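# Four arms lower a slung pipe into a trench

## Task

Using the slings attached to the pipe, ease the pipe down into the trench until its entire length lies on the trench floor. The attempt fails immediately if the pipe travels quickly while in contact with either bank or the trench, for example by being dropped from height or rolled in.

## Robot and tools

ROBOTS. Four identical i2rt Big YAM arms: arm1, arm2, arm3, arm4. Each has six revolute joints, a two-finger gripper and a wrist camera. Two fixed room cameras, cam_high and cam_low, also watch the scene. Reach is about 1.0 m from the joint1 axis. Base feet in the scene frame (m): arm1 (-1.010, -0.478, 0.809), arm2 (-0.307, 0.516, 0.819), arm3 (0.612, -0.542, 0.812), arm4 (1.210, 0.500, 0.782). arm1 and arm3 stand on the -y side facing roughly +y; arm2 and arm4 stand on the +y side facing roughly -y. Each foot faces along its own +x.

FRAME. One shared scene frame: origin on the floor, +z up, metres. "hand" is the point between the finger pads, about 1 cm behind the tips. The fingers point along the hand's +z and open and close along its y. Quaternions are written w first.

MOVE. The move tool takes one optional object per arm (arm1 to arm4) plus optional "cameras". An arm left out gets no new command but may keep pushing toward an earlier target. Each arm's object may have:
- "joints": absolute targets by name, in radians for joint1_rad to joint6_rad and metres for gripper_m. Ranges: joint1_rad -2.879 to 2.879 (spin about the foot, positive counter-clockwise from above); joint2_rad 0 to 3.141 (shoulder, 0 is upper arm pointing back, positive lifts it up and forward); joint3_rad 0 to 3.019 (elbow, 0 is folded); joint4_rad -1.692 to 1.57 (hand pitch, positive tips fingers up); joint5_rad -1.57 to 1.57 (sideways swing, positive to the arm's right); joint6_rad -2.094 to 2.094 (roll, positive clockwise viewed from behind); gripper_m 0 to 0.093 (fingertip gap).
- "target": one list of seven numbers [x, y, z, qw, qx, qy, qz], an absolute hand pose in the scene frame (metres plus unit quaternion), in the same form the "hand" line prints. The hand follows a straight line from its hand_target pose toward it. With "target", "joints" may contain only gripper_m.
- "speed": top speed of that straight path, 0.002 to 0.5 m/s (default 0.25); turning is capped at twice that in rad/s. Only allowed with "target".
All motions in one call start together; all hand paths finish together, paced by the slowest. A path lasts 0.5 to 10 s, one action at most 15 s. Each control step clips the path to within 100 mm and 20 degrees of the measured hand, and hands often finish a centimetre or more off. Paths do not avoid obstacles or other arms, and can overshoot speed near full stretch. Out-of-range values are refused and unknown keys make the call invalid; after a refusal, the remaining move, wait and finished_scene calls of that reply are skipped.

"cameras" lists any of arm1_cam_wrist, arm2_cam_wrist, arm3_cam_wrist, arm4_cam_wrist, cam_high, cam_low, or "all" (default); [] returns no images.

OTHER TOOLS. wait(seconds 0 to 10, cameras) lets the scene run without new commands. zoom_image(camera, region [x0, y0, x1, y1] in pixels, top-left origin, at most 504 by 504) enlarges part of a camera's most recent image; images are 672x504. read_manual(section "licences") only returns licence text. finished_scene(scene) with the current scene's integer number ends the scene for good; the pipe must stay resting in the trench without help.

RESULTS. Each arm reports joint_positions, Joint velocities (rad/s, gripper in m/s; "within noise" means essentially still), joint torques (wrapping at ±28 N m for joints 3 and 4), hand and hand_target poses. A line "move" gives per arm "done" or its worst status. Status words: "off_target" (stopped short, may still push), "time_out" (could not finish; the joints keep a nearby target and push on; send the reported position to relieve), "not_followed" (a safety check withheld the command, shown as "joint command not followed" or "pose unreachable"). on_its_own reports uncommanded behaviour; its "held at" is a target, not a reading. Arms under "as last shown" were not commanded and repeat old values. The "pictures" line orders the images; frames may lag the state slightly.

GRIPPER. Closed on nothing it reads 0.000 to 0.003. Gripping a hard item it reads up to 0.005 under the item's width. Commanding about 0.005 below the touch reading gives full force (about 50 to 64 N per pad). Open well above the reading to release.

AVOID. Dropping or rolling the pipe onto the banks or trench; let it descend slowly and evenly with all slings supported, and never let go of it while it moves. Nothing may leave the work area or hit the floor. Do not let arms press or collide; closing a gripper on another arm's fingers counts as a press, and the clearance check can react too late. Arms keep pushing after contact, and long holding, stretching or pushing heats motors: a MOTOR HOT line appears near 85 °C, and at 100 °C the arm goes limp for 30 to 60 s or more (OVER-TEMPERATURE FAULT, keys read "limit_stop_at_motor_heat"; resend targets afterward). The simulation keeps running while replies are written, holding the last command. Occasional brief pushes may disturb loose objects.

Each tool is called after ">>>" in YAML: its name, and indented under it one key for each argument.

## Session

>>> move:
  arm1: {"joints": {"joint1_rad": -1.386, "joint2_rad": 2.11, "joint3_rad": 0.748, "joint4_rad": -0.22, "joint5_rad": 0, "joint6_rad": -1.569}}
  arm2: {"joints": {"joint1_rad": -0.955, "joint2_rad": 2.23, "joint3_rad": 1.04, "joint4_rad": -0.38, "joint5_rad": 0, "joint6_rad": -1.015}}
  arm3: {"joints": {"joint1_rad": -1.551, "joint2_rad": 2.1, "joint3_rad": 0.546, "joint4_rad": -0.02, "joint5_rad": 0, "joint6_rad": -1.4}}
  arm4: {"joints": {"joint1_rad": -1.035, "joint2_rad": 2.08, "joint3_rad": 0.88, "joint4_rad": -0.37, "joint5_rad": 0, "joint6_rad": -0.98}}

Scene clock: 1.93 s.
Joint torques (N m): arm1=[0.32 -13.39 2.36 0.92 -0.11 -0.11] | arm2=[-0.15 -18.61 4.44 0.05 -0.25 0.05] | arm3=[1.08 -13.8 0.54 0.35 -0.26 -0.06] | arm4=[0.73 -15.15 2.95 0.62 -0.03 0.01]
Heat: arm1: hottest joint2_rad 30 °C; arm2: hottest gripper 29 °C; arm3: hottest joint2_rad 29 °C; arm4: hottest joint5_rad 29 °C.
move: arm1 done; arm2 done; arm3 done; arm4 done
Joint velocities: within noise
arm1.joint_positions: joint1_rad=-1.389 joint2_rad=+2.099 joint3_rad=+0.746 joint4_rad=-0.232 joint5_rad=+0.001 joint6_rad=-1.560 gripper_m=+0.09397
arm1.joint_status: all done
arm1.hand: x=-0.6573 y=-0.4794 z=+0.6183 quat_wxyz=(+0.004, +0.704, -0.710, +0.003) (m; scene frame)
arm1.hand_target: x=-0.6567 y=-0.4781 z=+0.6147 quat_wxyz=(+0.002, +0.709, -0.705, +0.004) (m; scene frame)
arm1.hand_status: not commanded
arm2.joint_positions: joint1_rad=-0.961 joint2_rad=+2.244 joint3_rad=+1.035 joint4_rad=-0.394 joint5_rad=+0.002 joint6_rad=-1.008 gripper_m=+0.09396
arm2.joint_status: all done
arm2.hand: x=-0.6818 y=+0.2846 z=+0.6054 quat_wxyz=(-0.008, -0.712, -0.702, -0.009) (m; scene frame)
arm2.hand_target: x=-0.6898 y=+0.2762 z=+0.6120 quat_wxyz=(-0.005, -0.708, -0.706, +0.007) (m; scene frame)
arm2.hand_status: not commanded
arm3.joint_positions: joint1_rad=-1.550 joint2_rad=+2.099 joint3_rad=+0.542 joint4_rad=-0.030 joint5_rad=+0.001 joint6_rad=-1.392 gripper_m=+0.09397
arm3.joint_status: all done
arm3.hand: x=+0.8809 y=-0.4905 z=+0.6089 quat_wxyz=(+0.002, +0.710, -0.704, -0.006) (m; scene frame)
arm3.hand_target: x=+0.8852 y=-0.4899 z=+0.6086 quat_wxyz=(-0.003, +0.712, -0.702, -0.003) (m; scene frame)
arm3.hand_status: not commanded
arm4.joint_positions: joint1_rad=-1.040 joint2_rad=+2.095 joint3_rad=+0.877 joint4_rad=-0.383 joint5_rad=+0.001 joint6_rad=-0.967 gripper_m=+0.09397
arm4.joint_status: all done
arm4.hand: x=+0.8834 y=+0.2780 z=+0.6013 quat_wxyz=(-0.005, -0.710, -0.704, -0.015) (m; scene frame)
arm4.hand_target: x=+0.8769 y=+0.2707 z=+0.6073 quat_wxyz=(-0.002, -0.703, -0.711, +0.000) (m; scene frame)
arm4.hand_status: not commanded
pictures: arm1_cam_wrist, arm2_cam_wrist, arm3_cam_wrist, arm4_cam_wrist, cam_high, cam_low

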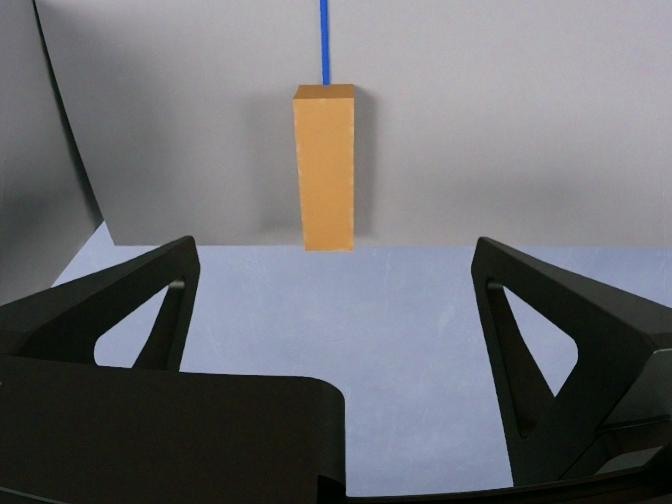

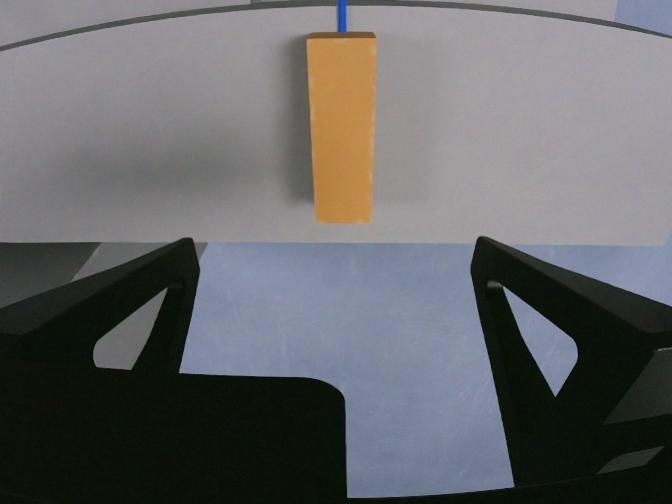

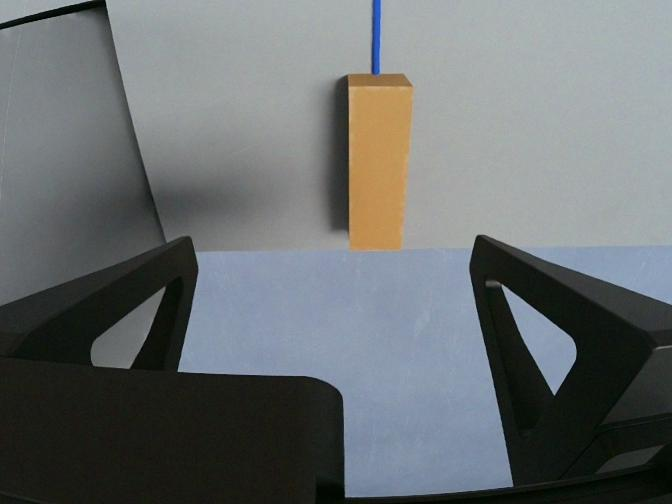

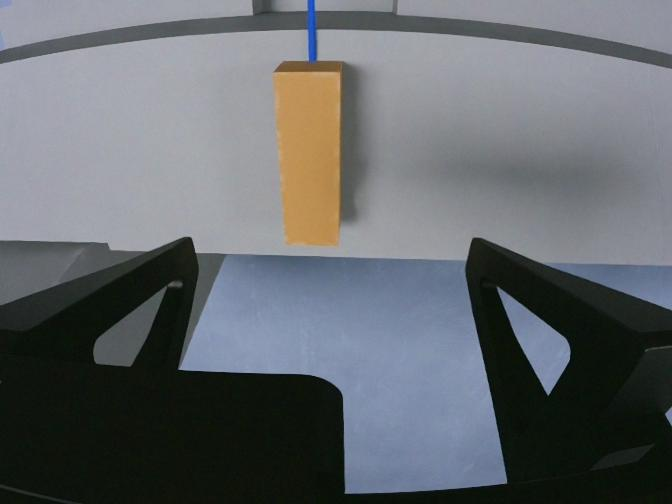

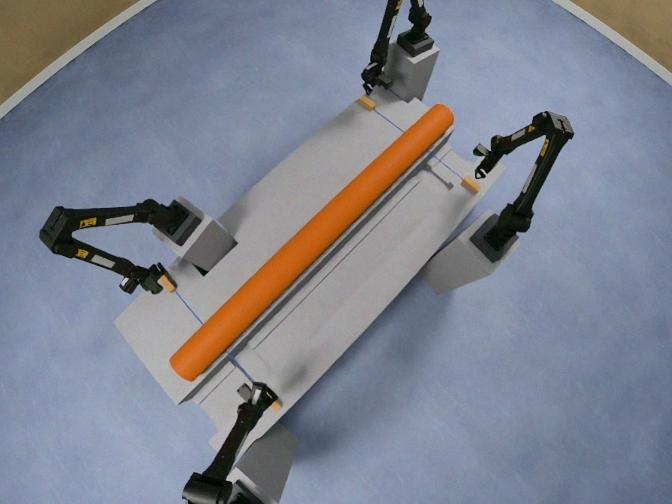

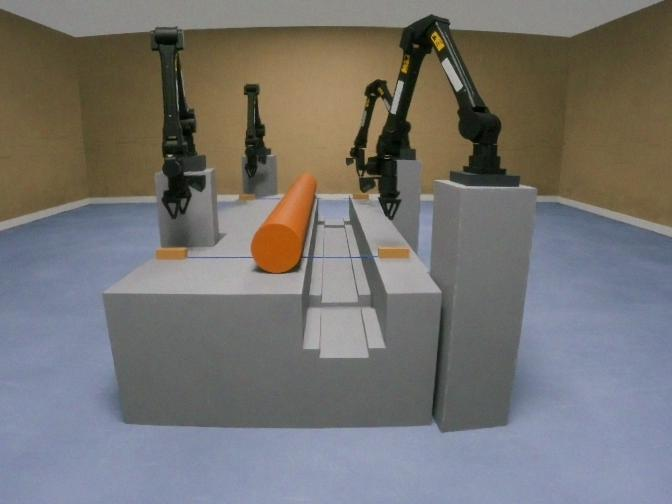

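>>> move:
  arm1: {"target": [-0.669, -0.475, 0.463, 0, 0.7071, -0.7071, 0], "speed": 0.15}
  arm2: {"target": [-0.690, 0.243, 0.467, 0, 0.7071, 0.7071, 0], "speed": 0.15}
  arm3: {"target": [0.900, -0.486, 0.467, 0, 0.7071, -0.7071, 0], "speed": 0.15}
  arm4: {"target": [0.888, 0.253, 0.468, 0, 0.7071, 0.7071, 0], "speed": 0.15}
  cameras: []

>>> move:
  arm1: {"joints": {"gripper_m": 0.015}}
  arm2: {"joints": {"gripper_m": 0.015}}
  arm3: {"joints": {"gripper_m": 0.015}}
  arm4: {"joints": {"gripper_m": 0.015}}

Scene clock: 8.13 s.
Joint torques (N m): arm1=[0.79 -14.8 -0.16 0.88 -0.19 0.07] | arm2=[0.21 -19.43 4.01 0.02 -0.08 0.24] | arm3=[1.49 -16.32 -1.4 0.4 -0.07 0.1] | arm4=[0.91 -15.91 1.77 0.68 0.11 0.31]
Heat: arm1: hottest joint2_rad 30 °C; arm2: hottest gripper 29 °C; arm3: hottest joint2_rad 29 °C; arm4: hottest joint5_rad 29 °C.
move: arm1 done; arm2 off_target; arm3 done; arm4 off_target
Joint velocities: within noise
arm1.joint_positions: joint1_rad=-1.386 joint2_rad=+2.559 joint3_rad=+0.902 joint4_rad=+0.075 joint5_rad=-0.007 joint6_rad=-1.560 gripper_m=+0.09397
arm1.joint_status: not commanded
arm1.hand: x=-0.6659 y=-0.4783 z=+0.4692 quat_wxyz=(+0.000, +0.706, -0.708, +0.002) (m; scene frame)
arm1.hand_target: x=-0.6692 y=-0.4751 z=+0.4631 quat_wxyz=(+0.000, +0.707, -0.707, +0.000) (m; scene frame)
arm1.hand_status: done (0.008 m and 0.3 deg from the pose sent, 0.156 m and 0.7 deg at the start)
arm2.joint_positions: joint1_rad=-0.905 joint2_rad=+2.622 joint3_rad=+1.256 joint4_rad=-0.249 joint5_rad=+0.011 joint6_rad=-0.963 gripper_m=+0.09396
arm2.joint_status: not commanded
arm2.hand: x=-0.6800 y=+0.2554 z=+0.4644 quat_wxyz=(-0.004, -0.708, -0.706, -0.016) (m; scene frame)
arm2.hand_target: x=-0.6898 y=+0.2431 z=+0.4673 quat_wxyz=(+0.000, -0.707, -0.707, +0.000) (m; scene frame)
arm2.hand_status: off_target (0.016 m and 1.9 deg from the pose sent, 0.145 m and 1.6 deg at the start)
arm3.joint_positions: joint1_rad=-1.550 joint2_rad=+2.582 joint3_rad=+0.788 joint4_rad=+0.215 joint5_rad=+0.006 joint6_rad=-1.389 gripper_m=+0.09397
arm3.joint_status: not commanded
arm3.hand: x=+0.9003 y=-0.4864 z=+0.4689 quat_wxyz=(+0.000, +0.708, -0.706, -0.002) (m; scene frame)
arm3.hand_target: x=+0.9000 y=-0.4860 z=+0.4670 quat_wxyz=(+0.000, +0.707, -0.707, +0.000) (m; scene frame)
arm3.hand_status: done (0.002 m and 0.4 deg from the pose sent, 0.143 m and 0.9 deg at the start)
arm4.joint_positions: joint1_rad=-0.992 joint2_rad=+2.480 joint3_rad=+1.007 joint4_rad=-0.129 joint5_rad=+0.002 joint6_rad=-0.931 gripper_m=+0.09397
arm4.joint_status: not commanded
arm4.hand: x=+0.8972 y=+0.2640 z=+0.4649 quat_wxyz=(-0.004, -0.705, -0.709, -0.016) (m; scene frame)
arm4.hand_target: x=+0.8881 y=+0.2529 z=+0.4682 quat_wxyz=(+0.000, -0.707, -0.707, +0.000) (m; scene frame)
arm4.hand_status: off_target (0.015 m and 1.9 deg from the pose sent, 0.136 m and 1.9 deg at the start)
pictures: none
No camera images: "cameras" was empty.

Scene clock: 8.80 s.
Joint torques (N m): arm1=[0.44 -15.15 -0.21 0.98 -0.16 0.02] | arm2=[0.21 -19.49 3.82 -0.05 -0.1 0.2] | arm3=[1.55 -16.21 -1.42 0.36 -0.11 0.09] | arm4=[0.97 -15.91 1.7 0.65 0.11 0.28]
Heat: arm1: hottest joint2_rad 30 °C; arm2: hottest gripper 29 °C; arm3: hottest joint2_rad 29 °C; arm4: hottest joint5_rad 29 °C.
move: arm1 off_target; arm2 off_target; arm3 off_target; arm4 off_target
Joint velocities: within noise
arm1.joint_positions: joint1_rad=-1.385 joint2_rad=+2.559 joint3_rad=+0.902 joint4_rad=+0.075 joint5_rad=-0.008 joint6_rad=-1.560 gripper_m=+0.03429
arm1.joint_status: gripper_m off_target (ended at +0.03432, target +0.01500)
arm1.hand: x=-0.6658 y=-0.4778 z=+0.4692 quat_wxyz=(-0.001, +0.706, -0.708, +0.001) (m; scene frame)
arm1.hand_target: x=-0.6691 y=-0.4750 z=+0.4631 quat_wxyz=(+0.000, +0.707, -0.707, +0.000) (m; scene frame)
arm1.hand_status: not commanded
arm2.joint_positions: joint1_rad=-0.904 joint2_rad=+2.621 joint3_rad=+1.259 joint4_rad=-0.248 joint5_rad=+0.011 joint6_rad=-0.962 gripper_m=+0.03477
arm2.joint_status: gripper_m off_target (ended at +0.03480, target +0.01500)
arm2.hand: x=-0.6820 y=+0.2539 z=+0.4653 quat_wxyz=(-0.003, -0.708, -0.706, -0.014) (m; scene frame)
arm2.hand_target: x=-0.6898 y=+0.2429 z=+0.4674 quat_wxyz=(+0.000, -0.707, -0.707, +0.000) (m; scene frame)
arm2.hand_status: not commanded
arm3.joint_positions: joint1_rad=-1.550 joint2_rad=+2.582 joint3_rad=+0.788 joint4_rad=+0.216 joint5_rad=+0.006 joint6_rad=-1.388 gripper_m=+0.03482
arm3.joint_status: gripper_m off_target (ended at +0.03485, target +0.01500)
arm3.hand: x=+0.9005 y=-0.4865 z=+0.4689 quat_wxyz=(+0.000, +0.708, -0.706, -0.002) (m; scene frame)
arm3.hand_target: x=+0.9000 y=-0.4860 z=+0.4670 quat_wxyz=(+0.000, +0.707, -0.707, +0.000) (m; scene frame)
arm3.hand_status: not commanded
arm4.joint_positions: joint1_rad=-0.992 joint2_rad=+2.479 joint3_rad=+1.008 joint4_rad=-0.129 joint5_rad=+0.002 joint6_rad=-0.929 gripper_m=+0.03518
arm4.joint_status: gripper_m off_target (ended at +0.03521, target +0.01500)
arm4.hand: x=+0.8967 y=+0.2636 z=+0.4651 quat_wxyz=(-0.004, -0.706, -0.708, -0.015) (m; scene frame)
arm4.hand_target: x=+0.8882 y=+0.2531 z=+0.4683 quat_wxyz=(+0.000, -0.707, -0.707, +0.000) (m; scene frame)
arm4.hand_status: not commanded
pictures: arm1_cam_wrist, arm2_cam_wrist, arm3_cam_wrist, arm4_cam_wrist, cam_high, cam_low

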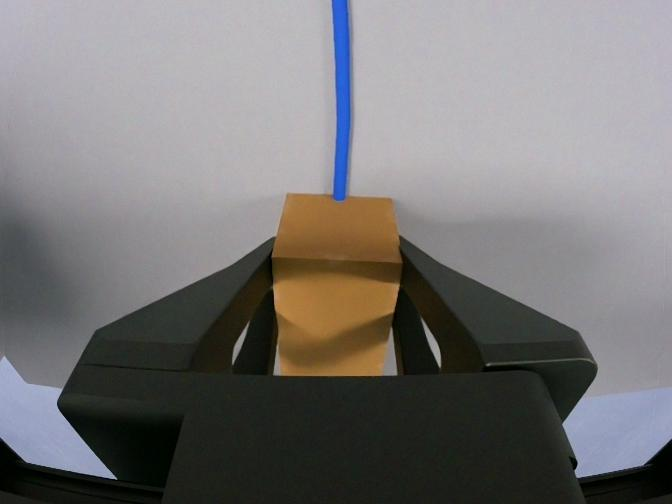

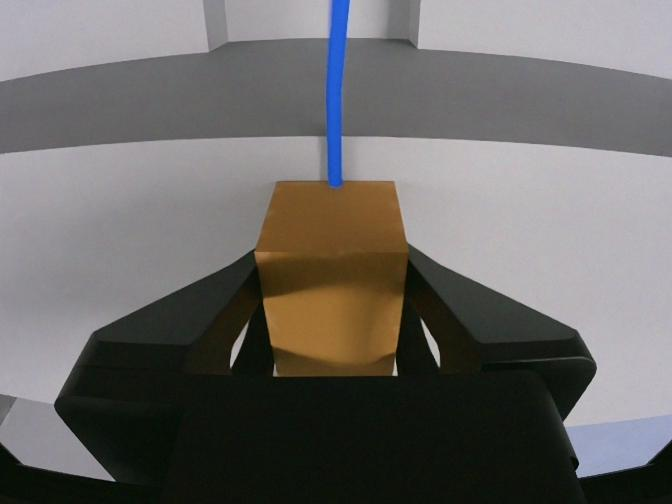

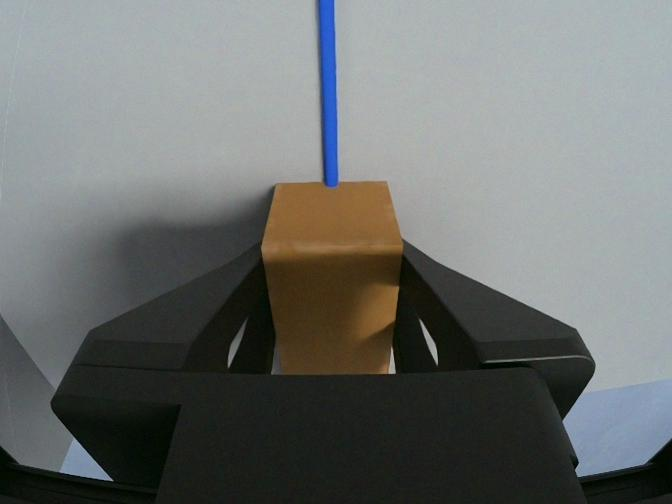

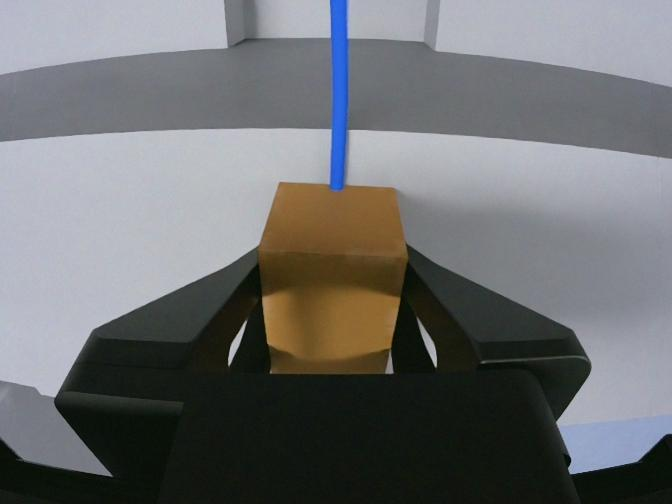

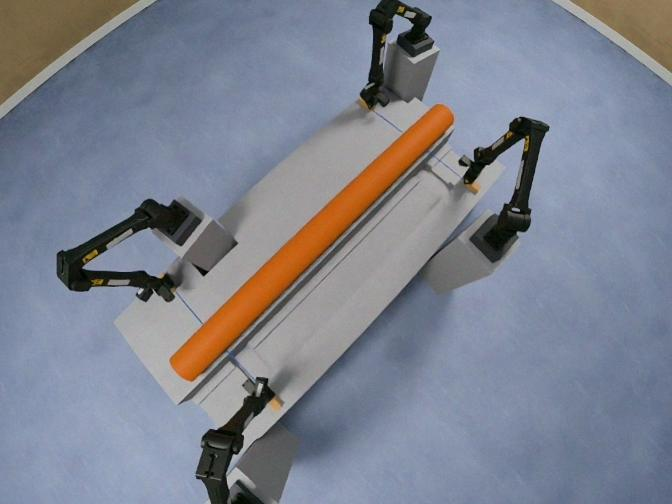

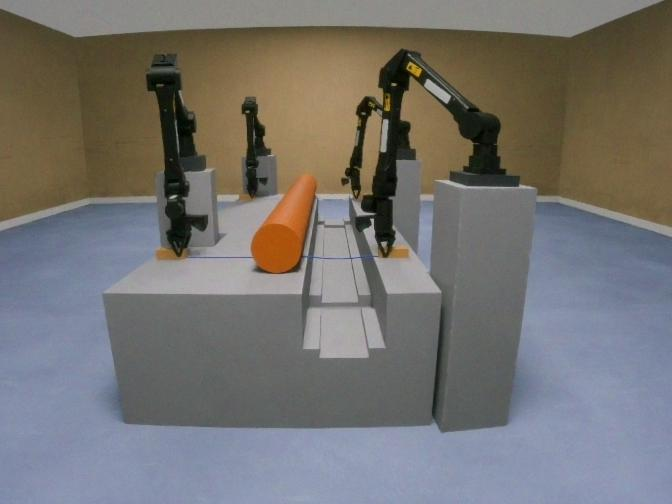

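>>> move:
  arm1: {"target": [-0.642, -0.302, 0.78, 0, 0.7071, -0.7071, 0], "speed": 0.25}
  arm2: {"target": [-0.706, 0.082, 0.78, 0, 0.7071, 0.7071, 0], "speed": 0.25}
  arm3: {"target": [0.920, -0.302, 0.78, 0, 0.7071, -0.7071, 0], "speed": 0.25}
  arm4: {"target": [0.874, 0.082, 0.78, 0, 0.7071, 0.7071, 0], "speed": 0.25}
  cameras: []

>>> move:
  arm1: {"target": [-0.638, -0.302, 0.875, 0, 0.7071, -0.7071, 0], "speed": 0.1}
  arm2: {"target": [-0.712, 0.082, 0.885, 0, 0.7071, 0.7071, 0], "speed": 0.1}
  arm3: {"target": [0.926, -0.302, 0.875, 0, 0.7071, -0.7071, 0], "speed": 0.1}
  arm4: {"target": [0.868, 0.082, 0.885, 0, 0.7071, 0.7071, 0], "speed": 0.1}
  cameras: ["cam_low", "cam_high"]

Scene clock: 15.07 s.
Joint torques (N m): arm1=[-2.55 -18.84 8.58 -0.38 0.49 0.07] | arm2=[-1.96 -25.99 13.53 -2.07 0.04 0.13] | arm3=[-0.44 -21.36 7.56 -1.44 0.17 0.01] | arm4=[-0.79 -21.48 10.85 -1.25 0.21 0.23]
Heat: arm1: hottest joint2_rad 30 °C; arm2: hottest gripper 30 °C; arm3: hottest joint2_rad 29 °C; arm4: hottest joint5_rad 29 °C.
move: arm1 off_target; arm2 off_target; arm3 off_target; arm4 off_target
Joint velocities: within noise
arm1.joint_positions: joint1_rad=-0.928 joint2_rad=+1.789 joint3_rad=+0.860 joint4_rad=-0.722 joint5_rad=-0.027 joint6_rad=-1.135 gripper_m=+0.03429
arm1.joint_status: not commanded
arm1.hand: x=-0.6725 y=-0.3050 z=+0.7464 quat_wxyz=(+0.032, +0.716, -0.697, -0.018) (m; scene frame)
arm1.hand_target: x=-0.6434 y=-0.3026 z=+0.7792 quat_wxyz=(+0.000, +0.707, -0.707, +0.000) (m; scene frame)
arm1.hand_status: off_target (0.045 m and 4.5 deg from the pose sent, 0.358 m and 0.3 deg at the start)
arm2.joint_positions: joint1_rad=-0.661 joint2_rad=+2.175 joint3_rad=+1.440 joint4_rad=-0.931 joint5_rad=+0.007 joint6_rad=-0.741 gripper_m=+0.03476
arm2.joint_status: not commanded
arm2.hand: x=-0.6737 y=+0.1009 z=+0.7300 quat_wxyz=(+0.001, -0.700, -0.713, -0.041) (m; scene frame)
arm2.hand_target: x=-0.7042 y=+0.0842 z=+0.7801 quat_wxyz=(+0.000, -0.707, -0.707, +0.001) (m; scene frame)
arm2.hand_status: off_target (0.062 m and 4.8 deg from the pose sent, 0.360 m and 1.6 deg at the start)
arm3.joint_positions: joint1_rad=-1.049 joint2_rad=+1.768 joint3_rad=+0.812 joint4_rad=-0.697 joint5_rad=-0.002 joint6_rad=-0.904 gripper_m=+0.03482
arm3.joint_status: not commanded
arm3.hand: x=+0.8928 y=-0.3117 z=+0.7466 quat_wxyz=(+0.036, +0.714, -0.699, -0.008) (m; scene frame)
arm3.hand_target: x=+0.9189 y=-0.3028 z=+0.7789 quat_wxyz=(+0.000, +0.707, -0.707, +0.000) (m; scene frame)
arm3.hand_status: off_target (0.044 m and 4.4 deg from the pose sent, 0.362 m and 0.3 deg at the start)
arm4.joint_positions: joint1_rad=-0.724 joint2_rad=+1.982 joint3_rad=+1.261 joint4_rad=-0.929 joint5_rad=+0.000 joint6_rad=-0.683 gripper_m=+0.03504
arm4.joint_status: not commanded
arm4.hand: x=+0.9020 y=+0.1018 z=+0.7348 quat_wxyz=(+0.002, -0.698, -0.715, -0.040) (m; scene frame)
arm4.hand_target: x=+0.8755 y=+0.0840 z=+0.7800 quat_wxyz=(+0.000, -0.707, -0.707, +0.001) (m; scene frame)
arm4.hand_status: off_target (0.057 m and 4.8 deg from the pose sent, 0.364 m and 1.8 deg at the start)
pictures: none
No camera images: "cameras" was empty.

Scene clock: 17.27 s.
Joint torques (N m): arm1=[-2.73 -20.42 11.81 -1.54 0.64 -0.03] | arm2=[-1.9 -32.09 13.46 -3.23 0.17 0.08] | arm3=[-1.03 -22.71 10.41 -1.96 0.22 -0.09] | arm4=[-1.08 -27.58 12.49 -2.51 0.25 0.15]
Heat: arm1: hottest joint2_rad 31 °C; arm2: hottest joint2_rad 30 °C; arm3: hottest joint2_rad 29 °C; arm4: hottest joint3_rad 29 °C.
move: arm1 off_target; arm2 off_target; arm3 off_target; arm4 off_target
Joint velocities: within noise
arm1.joint_positions: joint1_rad=-0.928 joint2_rad=+1.650 joint3_rad=+0.930 joint4_rad=-0.965 joint5_rad=-0.029 joint6_rad=-1.131 gripper_m=+0.03429
arm1.joint_status: not commanded
arm1.hand: x=-0.6742 y=-0.3042 z=+0.8184 quat_wxyz=(+0.048, +0.714, -0.698, -0.024) (m; scene frame)
arm1.hand_target: x=-0.6412 y=-0.3031 z=+0.8726 quat_wxyz=(+0.000, +0.707, -0.707, +0.001) (m; scene frame)
arm1.hand_status: off_target (0.067 m and 6.3 deg from the pose sent, 0.133 m and 4.5 deg at the start)
arm2.joint_positions: joint1_rad=-0.661 joint2_rad=+2.131 joint3_rad=+1.446 joint4_rad=-1.020 joint5_rad=+0.004 joint6_rad=-0.734 gripper_m=+0.03462
arm2.joint_status: not commanded
arm2.hand: x=-0.6672 y=+0.1079 z=+0.7569 quat_wxyz=(+0.000, -0.701, -0.710, -0.060) (m; scene frame)
arm2.hand_target: x=-0.6960 y=+0.0928 z=+0.8449 quat_wxyz=(+0.001, -0.707, -0.707, +0.000) (m; scene frame)
arm2.hand_status: off_target (0.138 m and 6.9 deg from the pose sent, 0.161 m and 4.8 deg at the start; pose on its path clipped on 53 of 66 steps)
arm3.joint_positions: joint1_rad=-1.049 joint2_rad=+1.620 joint3_rad=+0.894 joint4_rad=-0.960 joint5_rad=-0.002 joint6_rad=-0.901 gripper_m=+0.03482
arm3.joint_status: not commanded
arm3.hand: x=+0.8948 y=-0.3106 z=+0.8228 quat_wxyz=(+0.052, +0.712, -0.700, -0.009) (m; scene frame)
arm3.hand_target: x=+0.9236 y=-0.3034 z=+0.8725 quat_wxyz=(+0.000, +0.707, -0.707, +0.001) (m; scene frame)
arm3.hand_status: off_target (0.061 m and 6.2 deg from the pose sent, 0.133 m and 4.4 deg at the start)
arm4.joint_positions: joint1_rad=-0.724 joint2_rad=+1.932 joint3_rad=+1.299 joint4_rad=-1.076 joint5_rad=+0.000 joint6_rad=-0.678 gripper_m=+0.03500
arm4.joint_status: not commanded
arm4.hand: x=+0.9077 y=+0.1096 z=+0.7732 quat_wxyz=(+0.006, -0.698, -0.713, -0.069) (m; scene frame)
arm4.hand_target: x=+0.8793 y=+0.0918 z=+0.8605 quat_wxyz=(+0.001, -0.707, -0.707, +0.001) (m; scene frame)
arm4.hand_status: off_target (0.122 m and 8.0 deg from the pose sent, 0.155 m and 4.8 deg at the start; pose on its path clipped on 50 of 66 steps)
pictures: cam_high, cam_low

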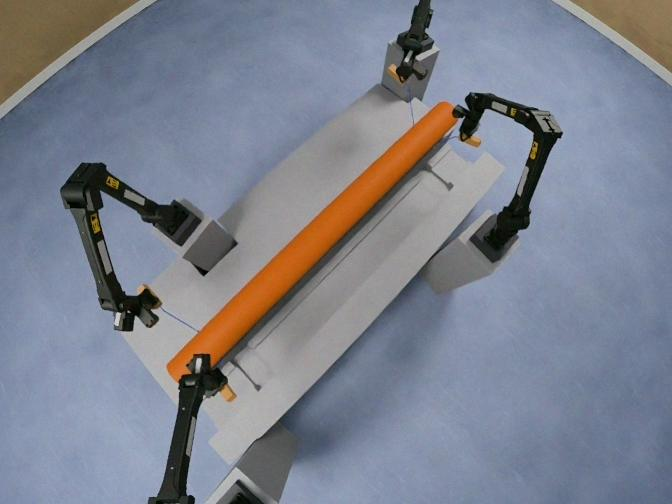

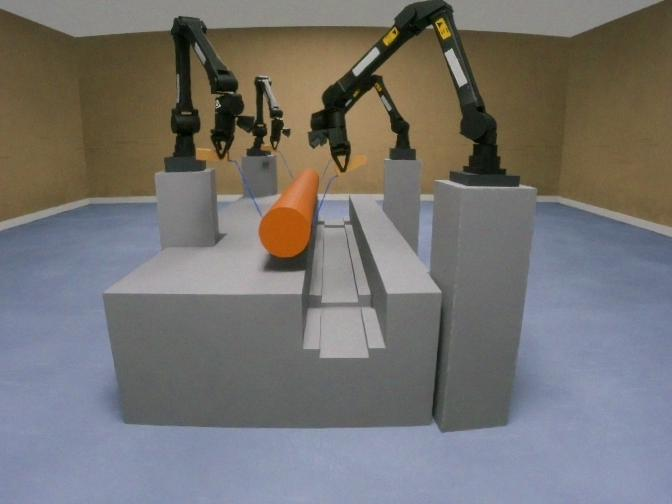

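>>> move:
  arm1: {"target": [-0.640, -0.082, 0.875, 0, 0.7071, -0.7071, 0], "speed": 0.13}
  arm2: {"target": [-0.708, 0.275, 0.845, 0, 0.7071, 0.7071, 0], "speed": 0.13}
  arm3: {"target": [0.921, -0.082, 0.88, 0, 0.7071, -0.7071, 0], "speed": 0.13}
  arm4: {"target": [0.873, 0.275, 0.845, 0, 0.7071, 0.7071, 0], "speed": 0.13}
  cameras: []

>>> move:
  arm1: {"target": [-0.641, -0.079, 0.685, 0, 0.7071, -0.7071, 0], "speed": 0.1}
  arm2: {"target": [-0.708, 0.269, 0.647, 0, 0.7071, 0.7071, 0], "speed": 0.1}
  arm3: {"target": [0.920, -0.076, 0.685, 0, 0.7071, -0.7071, 0], "speed": 0.1}
  arm4: {"target": [0.873, 0.269, 0.647, 0, 0.7071, 0.7071, 0], "speed": 0.1}
  cameras: ["cam_low", "cam_high"]

>>> zoom_image:
  camera: "cam_low"
  region: [240, 130, 440, 380]

Scene clock: 24.43 s.
Joint torques (N m): arm1=[-3.02 -23.47 13.24 -1.32 0.34 0.04] | arm2=[-2.96 -25.58 9.76 -1.35 0.31 -0.05] | arm3=[0.15 -30.8 11.9 -1.85 0.02 0] | arm4=[-1.49 -20.25 8.23 -0.61 0.38 -0.08]
Heat: arm1: hottest joint2_rad 32 °C; arm2: hottest joint2_rad 31 °C; arm3: hottest joint2_rad 31 °C; arm4: hottest joint3_rad 30 °C.
move: arm1 off_target; arm2 off_target; arm3 off_target; arm4 off_target
Joint velocities: within noise
arm1.joint_positions: joint1_rad=-0.556 joint2_rad=+1.920 joint3_rad=+1.326 joint4_rad=-1.077 joint5_rad=-0.025 joint6_rad=-0.761 gripper_m=+0.03429
arm1.joint_status: not commanded
arm1.hand: x=-0.6734 y=-0.0990 z=+0.8150 quat_wxyz=(+0.049, +0.715, -0.697, -0.002) (m; scene frame)
arm1.hand_target: x=-0.6430 y=-0.0850 z=+0.8745 quat_wxyz=(-0.001, +0.707, -0.707, +0.000) (m; scene frame)
arm1.hand_status: off_target (0.071 m and 5.8 deg from the pose sent, 0.232 m and 6.3 deg at the start)
arm2.joint_positions: joint1_rad=-0.928 joint2_rad=+1.866 joint3_rad=+1.105 joint4_rad=-0.932 joint5_rad=+0.006 joint6_rad=-1.005 gripper_m=+0.03462
arm2.joint_status: not commanded
arm2.hand: x=-0.6782 y=+0.2734 z=+0.7896 quat_wxyz=(-0.015, -0.700, -0.712, -0.054) (m; scene frame)
arm2.hand_target: x=-0.7058 y=+0.2759 z=+0.8423 quat_wxyz=(+0.001, -0.707, -0.707, +0.000) (m; scene frame)
arm2.hand_status: off_target (0.063 m and 6.5 deg from the pose sent, 0.193 m and 6.9 deg at the start)
arm3.joint_positions: joint1_rad=-0.741 joint2_rad=+1.982 joint3_rad=+1.385 joint4_rad=-1.107 joint5_rad=-0.001 joint6_rad=-0.587 gripper_m=+0.03482
arm3.joint_status: not commanded
arm3.hand: x=+0.8946 y=-0.1076 z=+0.8093 quat_wxyz=(+0.061, +0.710, -0.702, +0.011) (m; scene frame)
arm3.hand_target: x=+0.9182 y=-0.0860 z=+0.8787 quat_wxyz=(+0.000, +0.707, -0.707, +0.000) (m; scene frame)
arm3.hand_status: off_target (0.080 m and 7.1 deg from the pose sent, 0.237 m and 6.2 deg at the start)
arm4.joint_positions: joint1_rad=-1.015 joint2_rad=+1.640 joint3_rad=+0.952 joint4_rad=-0.990 joint5_rad=-0.002 joint6_rad=-0.956 gripper_m=+0.03500
arm4.joint_status: not commanded
arm4.hand: x=+0.8967 y=+0.2758 z=+0.7978 quat_wxyz=(-0.012, -0.704, -0.708, -0.053) (m; scene frame)
arm4.hand_target: x=+0.8747 y=+0.2757 z=+0.8426 quat_wxyz=(+0.001, -0.707, -0.707, +0.000) (m; scene frame)
arm4.hand_status: off_target (0.053 m and 6.2 deg from the pose sent, 0.184 m and 8.0 deg at the start)
pictures: none
No camera images: "cameras" was empty.

Scene clock: 26.93 s.
Joint torques (N m): arm1=[-1.79 -25.88 6.58 -0.12 0.3 0.06] | arm2=[-2.73 -24.18 6.53 -1.07 0.12 0.01] | arm3=[0.5 -31.85 6.2 -0.88 -0.02 0.03] | arm4=[-1.03 -20.07 3.99 -0.35 0.23 0.01]
Heat: arm1: hottest joint2_rad 32 °C; arm2: hottest joint2_rad 31 °C; arm3: hottest joint2_rad 31 °C; arm4: hottest joint3_rad 30 °C.
move: arm1 off_target; arm2 off_target; arm3 off_target; arm4 off_target
Joint velocities: within noise
arm1.joint_positions: joint1_rad=-0.551 joint2_rad=+2.232 joint3_rad=+1.300 joint4_rad=-0.709 joint5_rad=-0.025 joint6_rad=-0.753 gripper_m=+0.03429
arm1.joint_status: not commanded
arm1.hand: x=-0.6657 y=-0.0904 z=+0.6459 quat_wxyz=(+0.034, +0.715, -0.698, -0.003) (m; scene frame)
arm1.hand_target: x=-0.6417 y=-0.0797 z=+0.6842 quat_wxyz=(+0.000, +0.707, -0.707, +0.000) (m; scene frame)
arm1.hand_status: off_target (0.048 m and 4.2 deg from the pose sent, 0.135 m and 5.8 deg at the start)
arm2.joint_positions: joint1_rad=-0.928 joint2_rad=+2.241 joint3_rad=+1.060 joint4_rad=-0.486 joint5_rad=+0.009 joint6_rad=-1.006 gripper_m=+0.03462
arm2.joint_status: not commanded
arm2.hand: x=-0.6692 y=+0.2769 z=+0.6114 quat_wxyz=(-0.011, -0.700, -0.712, -0.041) (m; scene frame)
arm2.hand_target: x=-0.7067 y=+0.2700 z=+0.6463 quat_wxyz=(+0.001, -0.707, -0.707, +0.000) (m; scene frame)
arm2.hand_status: off_target (0.053 m and 5.0 deg from the pose sent, 0.146 m and 6.5 deg at the start)
arm3.joint_positions: joint1_rad=-0.740 joint2_rad=+2.291 joint3_rad=+1.352 joint4_rad=-0.733 joint5_rad=-0.001 joint6_rad=-0.584 gripper_m=+0.03482
arm3.joint_status: not commanded
arm3.hand: x=+0.8976 y=-0.1017 z=+0.6345 quat_wxyz=(+0.045, +0.710, -0.703, +0.008) (m; scene frame)
arm3.hand_target: x=+0.9191 y=-0.0775 z=+0.6838 quat_wxyz=(+0.000, +0.707, -0.707, +0.000) (m; scene frame)
arm3.hand_status: off_target (0.061 m and 5.3 deg from the pose sent, 0.131 m and 7.1 deg at the start)
arm4.joint_positions: joint1_rad=-1.015 joint2_rad=+2.052 joint3_rad=+0.865 joint4_rad=-0.456 joint5_rad=+0.000 joint6_rad=-0.956 gripper_m=+0.03500
arm4.joint_status: not commanded
arm4.hand: x=+0.8992 y=+0.2771 z=+0.6166 quat_wxyz=(-0.008, -0.704, -0.709, -0.036) (m; scene frame)
arm4.hand_target: x=+0.8737 y=+0.2695 z=+0.6458 quat_wxyz=(+0.001, -0.707, -0.707, +0.000) (m; scene frame)
arm4.hand_status: off_target (0.041 m and 4.3 deg from the pose sent, 0.153 m and 6.2 deg at the start)
pictures: cam_high, cam_low

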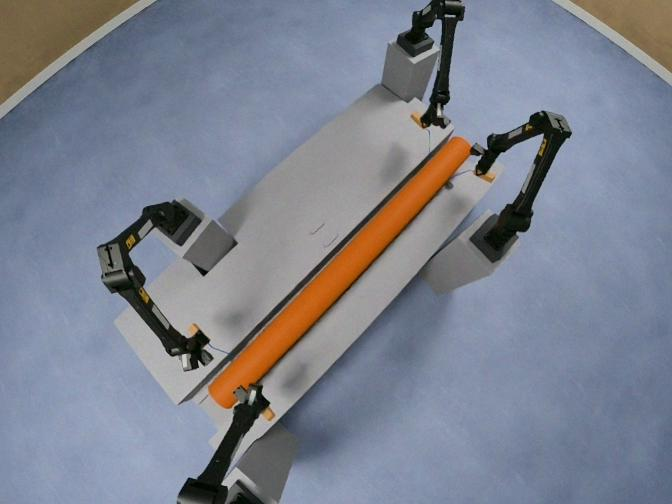

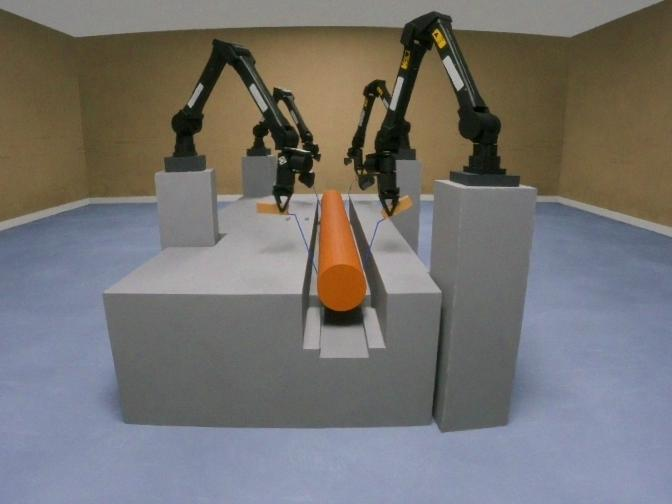

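Scaled by 2.016.

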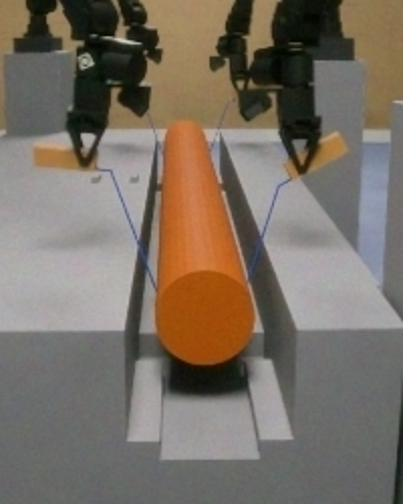

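>>> move:
  arm1: {"target": [-0.641, -0.077, 0.615, 0, 0.7071, -0.7071, 0], "speed": 0.08}
  arm2: {"target": [-0.707, 0.269, 0.58, 0, 0.7071, 0.7071, 0], "speed": 0.08}
  arm3: {"target": [0.920, -0.068, 0.615, 0, 0.7071, -0.7071, 0], "speed": 0.08}
  arm4: {"target": [0.873, 0.272, 0.58, 0, 0.7071, 0.7071, 0], "speed": 0.08}
  cameras: []

>>> move:
  arm1: {"target": [-0.644, -0.079, 0.53, 0, 0.7071, -0.7071, 0], "speed": 0.05}
  arm2: {"target": [-0.705, 0.265, 0.51, 0, 0.7071, 0.7071, 0], "speed": 0.05}
  arm3: {"target": [0.918, -0.072, 0.53, 0, 0.7071, -0.7071, 0], "speed": 0.05}
  arm4: {"target": [0.875, 0.265, 0.51, 0, 0.7071, 0.7071, 0], "speed": 0.05}

>>> zoom_image:
  camera: "cam_low"
  region: [240, 130, 440, 380]

>>> zoom_image:
  camera: "cam_low"
  region: [290, 270, 400, 370]

Scene clock: 34.50 s.
Joint torques (N m): arm1=[-2.67 -24.64 6.28 -0.31 0.43 0.02] | arm2=[-2.84 -23.88 4.75 -0.77 0.05 -0.01] | arm3=[0.73 -30.45 6.24 -0.75 -0.04 0.04] | arm4=[-1.49 -20.37 2.7 -0.25 0.23 -0.07]
Heat: arm1: hottest joint2_rad 32 °C; arm2: hottest joint2_rad 33 °C; arm3: hottest joint2_rad 31 °C; arm4: hottest joint3_rad 30 °C.
move: arm1 off_target; arm2 off_target; arm3 off_target; arm4 off_target
Joint velocities: within noise
arm1.joint_positions: joint1_rad=-0.541 joint2_rad=+2.352 joint3_rad=+1.321 joint4_rad=-0.585 joint5_rad=-0.029 joint6_rad=-0.749 gripper_m=+0.03428
arm1.joint_status: not commanded
arm1.hand: x=-0.6670 y=-0.0851 z=+0.5880 quat_wxyz=(+0.022, +0.717, -0.697, -0.005) (m; scene frame)
arm1.hand_target: x=-0.6416 y=-0.0776 z=+0.6147 quat_wxyz=(+0.000, +0.707, -0.707, +0.000) (m; scene frame)
arm1.hand_status: off_target (0.038 m and 3.1 deg from the pose sent, 0.042 m and 4.2 deg at the start)
arm2.joint_positions: joint1_rad=-0.928 joint2_rad=+2.398 joint3_rad=+1.109 joint4_rad=-0.371 joint5_rad=+0.010 joint6_rad=-1.006 gripper_m=+0.03462
arm2.joint_status: not commanded
arm2.hand: x=-0.6689 y=+0.2765 z=+0.5494 quat_wxyz=(-0.010, -0.701, -0.713, -0.038) (m; scene frame)
arm2.hand_target: x=-0.7060 y=+0.2699 z=+0.5796 quat_wxyz=(+0.001, -0.707, -0.707, +0.000) (m; scene frame)
arm2.hand_status: off_target (0.049 m and 4.6 deg from the pose sent, 0.050 m and 5.0 deg at the start)
arm3.joint_positions: joint1_rad=-0.734 joint2_rad=+2.418 joint3_rad=+1.392 joint4_rad=-0.632 joint5_rad=-0.001 joint6_rad=-0.578 gripper_m=+0.03482
arm3.joint_status: not commanded
arm3.hand: x=+0.8970 y=-0.0960 z=+0.5758 quat_wxyz=(+0.038, +0.710, -0.703, +0.007) (m; scene frame)
arm3.hand_target: x=+0.9193 y=-0.0692 z=+0.6149 quat_wxyz=(+0.000, +0.707, -0.707, +0.000) (m; scene frame)
arm3.hand_status: off_target (0.053 m and 4.4 deg from the pose sent, 0.045 m and 5.3 deg at the start)
arm4.joint_positions: joint1_rad=-1.015 joint2_rad=+2.230 joint3_rad=+0.889 joint4_rad=-0.298 joint5_rad=+0.001 joint6_rad=-0.956 gripper_m=+0.03500
arm4.joint_status: not commanded
arm4.hand: x=+0.9034 y=+0.2799 z=+0.5522 quat_wxyz=(-0.008, -0.704, -0.709, -0.034) (m; scene frame)
arm4.hand_target: x=+0.8738 y=+0.2726 z=+0.5788 quat_wxyz=(+0.001, -0.707, -0.707, +0.000) (m; scene frame)
arm4.hand_status: off_target (0.042 m and 4.1 deg from the pose sent, 0.045 m and 4.3 deg at the start)
pictures: none
No camera images: "cameras" was empty.

Scene clock: 36.87 s.
Joint torques (N m): arm1=[-0.32 -19.19 6.22 0.99 0.05 0.1] | arm2=[-1.38 -18.84 4.86 0.02 -0.09 0.08] | arm3=[0.62 -24.59 5.94 0.35 -0.04 0.02] | arm4=[-0.09 -15.15 2.84 0.62 0.1 0.11]
Heat: arm1: hottest joint2_rad 32 °C; arm2: hottest joint2_rad 33 °C; arm3: hottest joint2_rad 31 °C; arm4: hottest joint3_rad 30 °C.
move: arm1 off_target; arm2 off_target; arm3 off_target; arm4 off_target
Joint velocities: within noise
arm1.joint_positions: joint1_rad=-0.555 joint2_rad=+2.467 joint3_rad=+1.376 joint4_rad=-0.494 joint5_rad=-0.019 joint6_rad=-0.748 gripper_m=+0.03428
arm1.joint_status: not commanded
arm1.hand: x=-0.6526 y=-0.0831 z=+0.5392 quat_wxyz=(+0.006, +0.712, -0.702, -0.001) (m; scene frame)
arm1.hand_target: x=-0.6443 y=-0.0793 z=+0.5304 quat_wxyz=(+0.000, +0.707, -0.707, +0.000) (m; scene frame)
arm1.hand_status: off_target (0.013 m and 1.1 deg from the pose sent, 0.063 m and 3.1 deg at the start)
arm2.joint_positions: joint1_rad=-0.939 joint2_rad=+2.509 joint3_rad=+1.188 joint4_rad=-0.296 joint5_rad=+0.012 joint6_rad=-1.006 gripper_m=+0.03462
arm2.joint_status: not commanded
arm2.hand: x=-0.6880 y=+0.2699 z=+0.5082 quat_wxyz=(-0.004, -0.705, -0.709, -0.017) (m; scene frame)
arm2.hand_target: x=-0.7049 y=+0.2652 z=+0.5105 quat_wxyz=(+0.000, -0.707, -0.707, +0.000) (m; scene frame)
arm2.hand_status: off_target (0.018 m and 2.1 deg from the pose sent, 0.055 m and 4.6 deg at the start)
arm3.joint_positions: joint1_rad=-0.734 joint2_rad=+2.525 joint3_rad=+1.454 joint4_rad=-0.536 joint5_rad=-0.001 joint6_rad=-0.578 gripper_m=+0.03482
arm3.joint_status: not commanded
arm3.hand: x=+0.9062 y=-0.0814 z=+0.5303 quat_wxyz=(+0.013, +0.710, -0.704, +0.001) (m; scene frame)
arm3.hand_target: x=+0.9179 y=-0.0722 z=+0.5305 quat_wxyz=(+0.000, +0.707, -0.707, +0.000) (m; scene frame)
arm3.hand_status: off_target (0.015 m and 1.6 deg from the pose sent, 0.056 m and 4.4 deg at the start)
arm4.joint_positions: joint1_rad=-1.019 joint2_rad=+2.357 joint3_rad=+0.954 joint4_rad=-0.199 joint5_rad=+0.003 joint6_rad=-0.956 gripper_m=+0.03500
arm4.joint_status: not commanded
arm4.hand: x=+0.8890 y=+0.2716 z=+0.5088 quat_wxyz=(-0.004, -0.706, -0.708, -0.016) (m; scene frame)
arm4.hand_target: x=+0.8752 y=+0.2653 z=+0.5103 quat_wxyz=(+0.000, -0.707, -0.707, +0.000) (m; scene frame)
arm4.hand_status: off_target (0.015 m and 1.9 deg from the pose sent, 0.053 m and 4.1 deg at the start)
pictures: arm1_cam_wrist, arm2_cam_wrist, arm3_cam_wrist, arm4_cam_wrist, cam_high, cam_low

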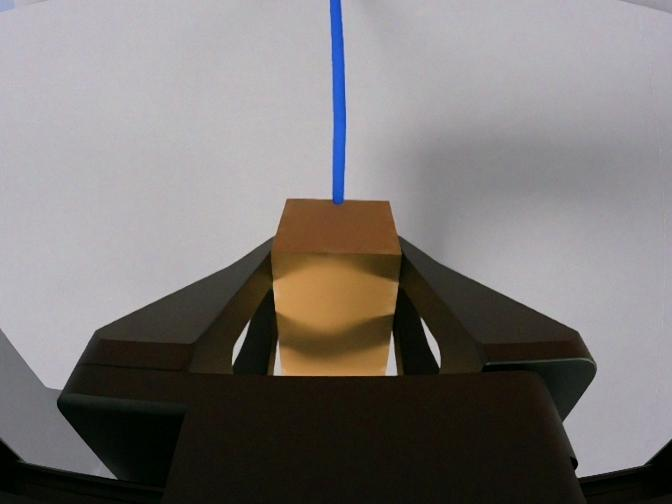

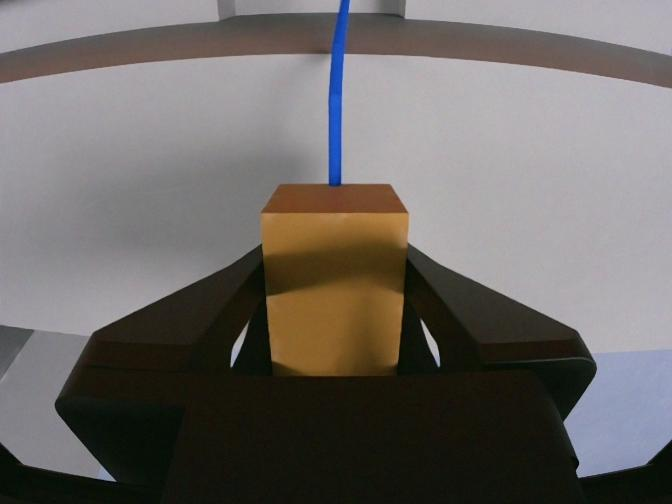

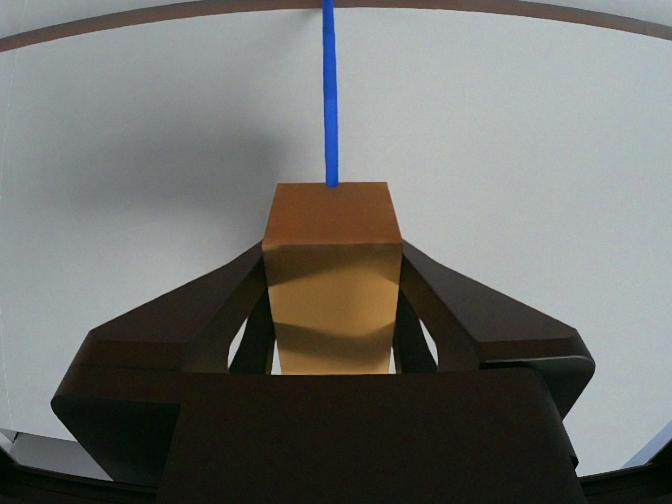

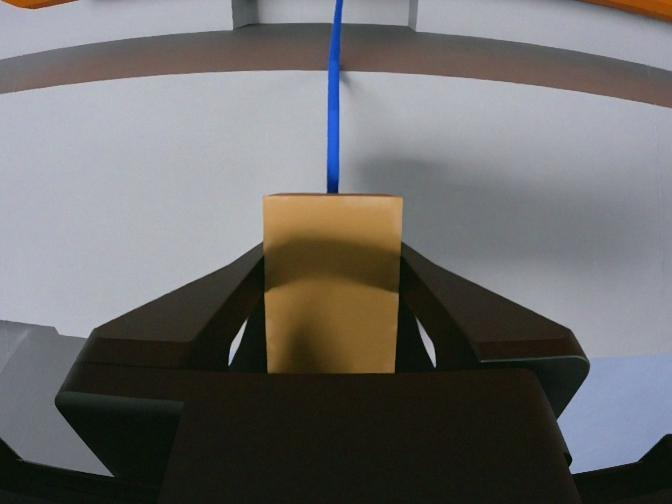

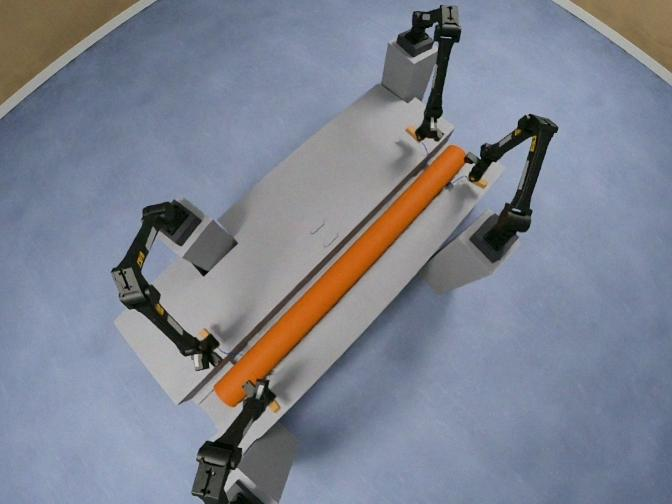

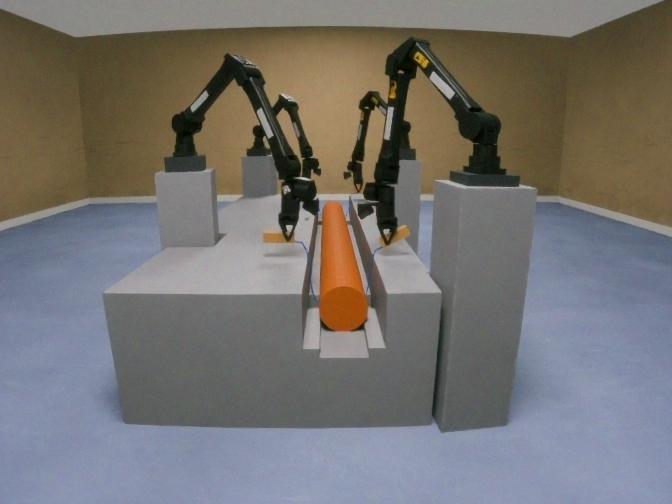

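Scaled by 2.016.

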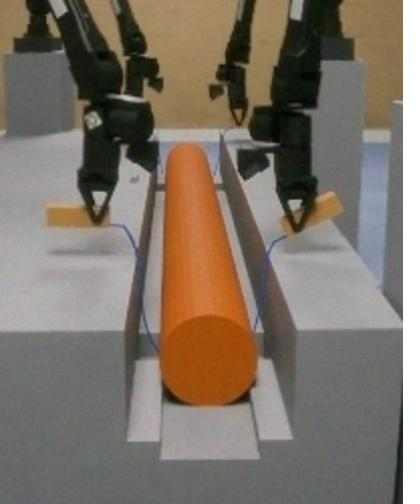

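Scaled by 4.582.

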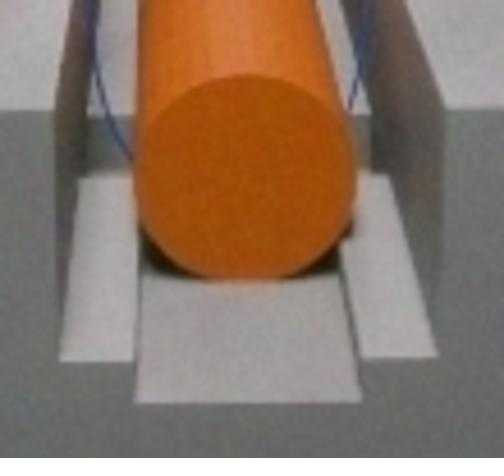

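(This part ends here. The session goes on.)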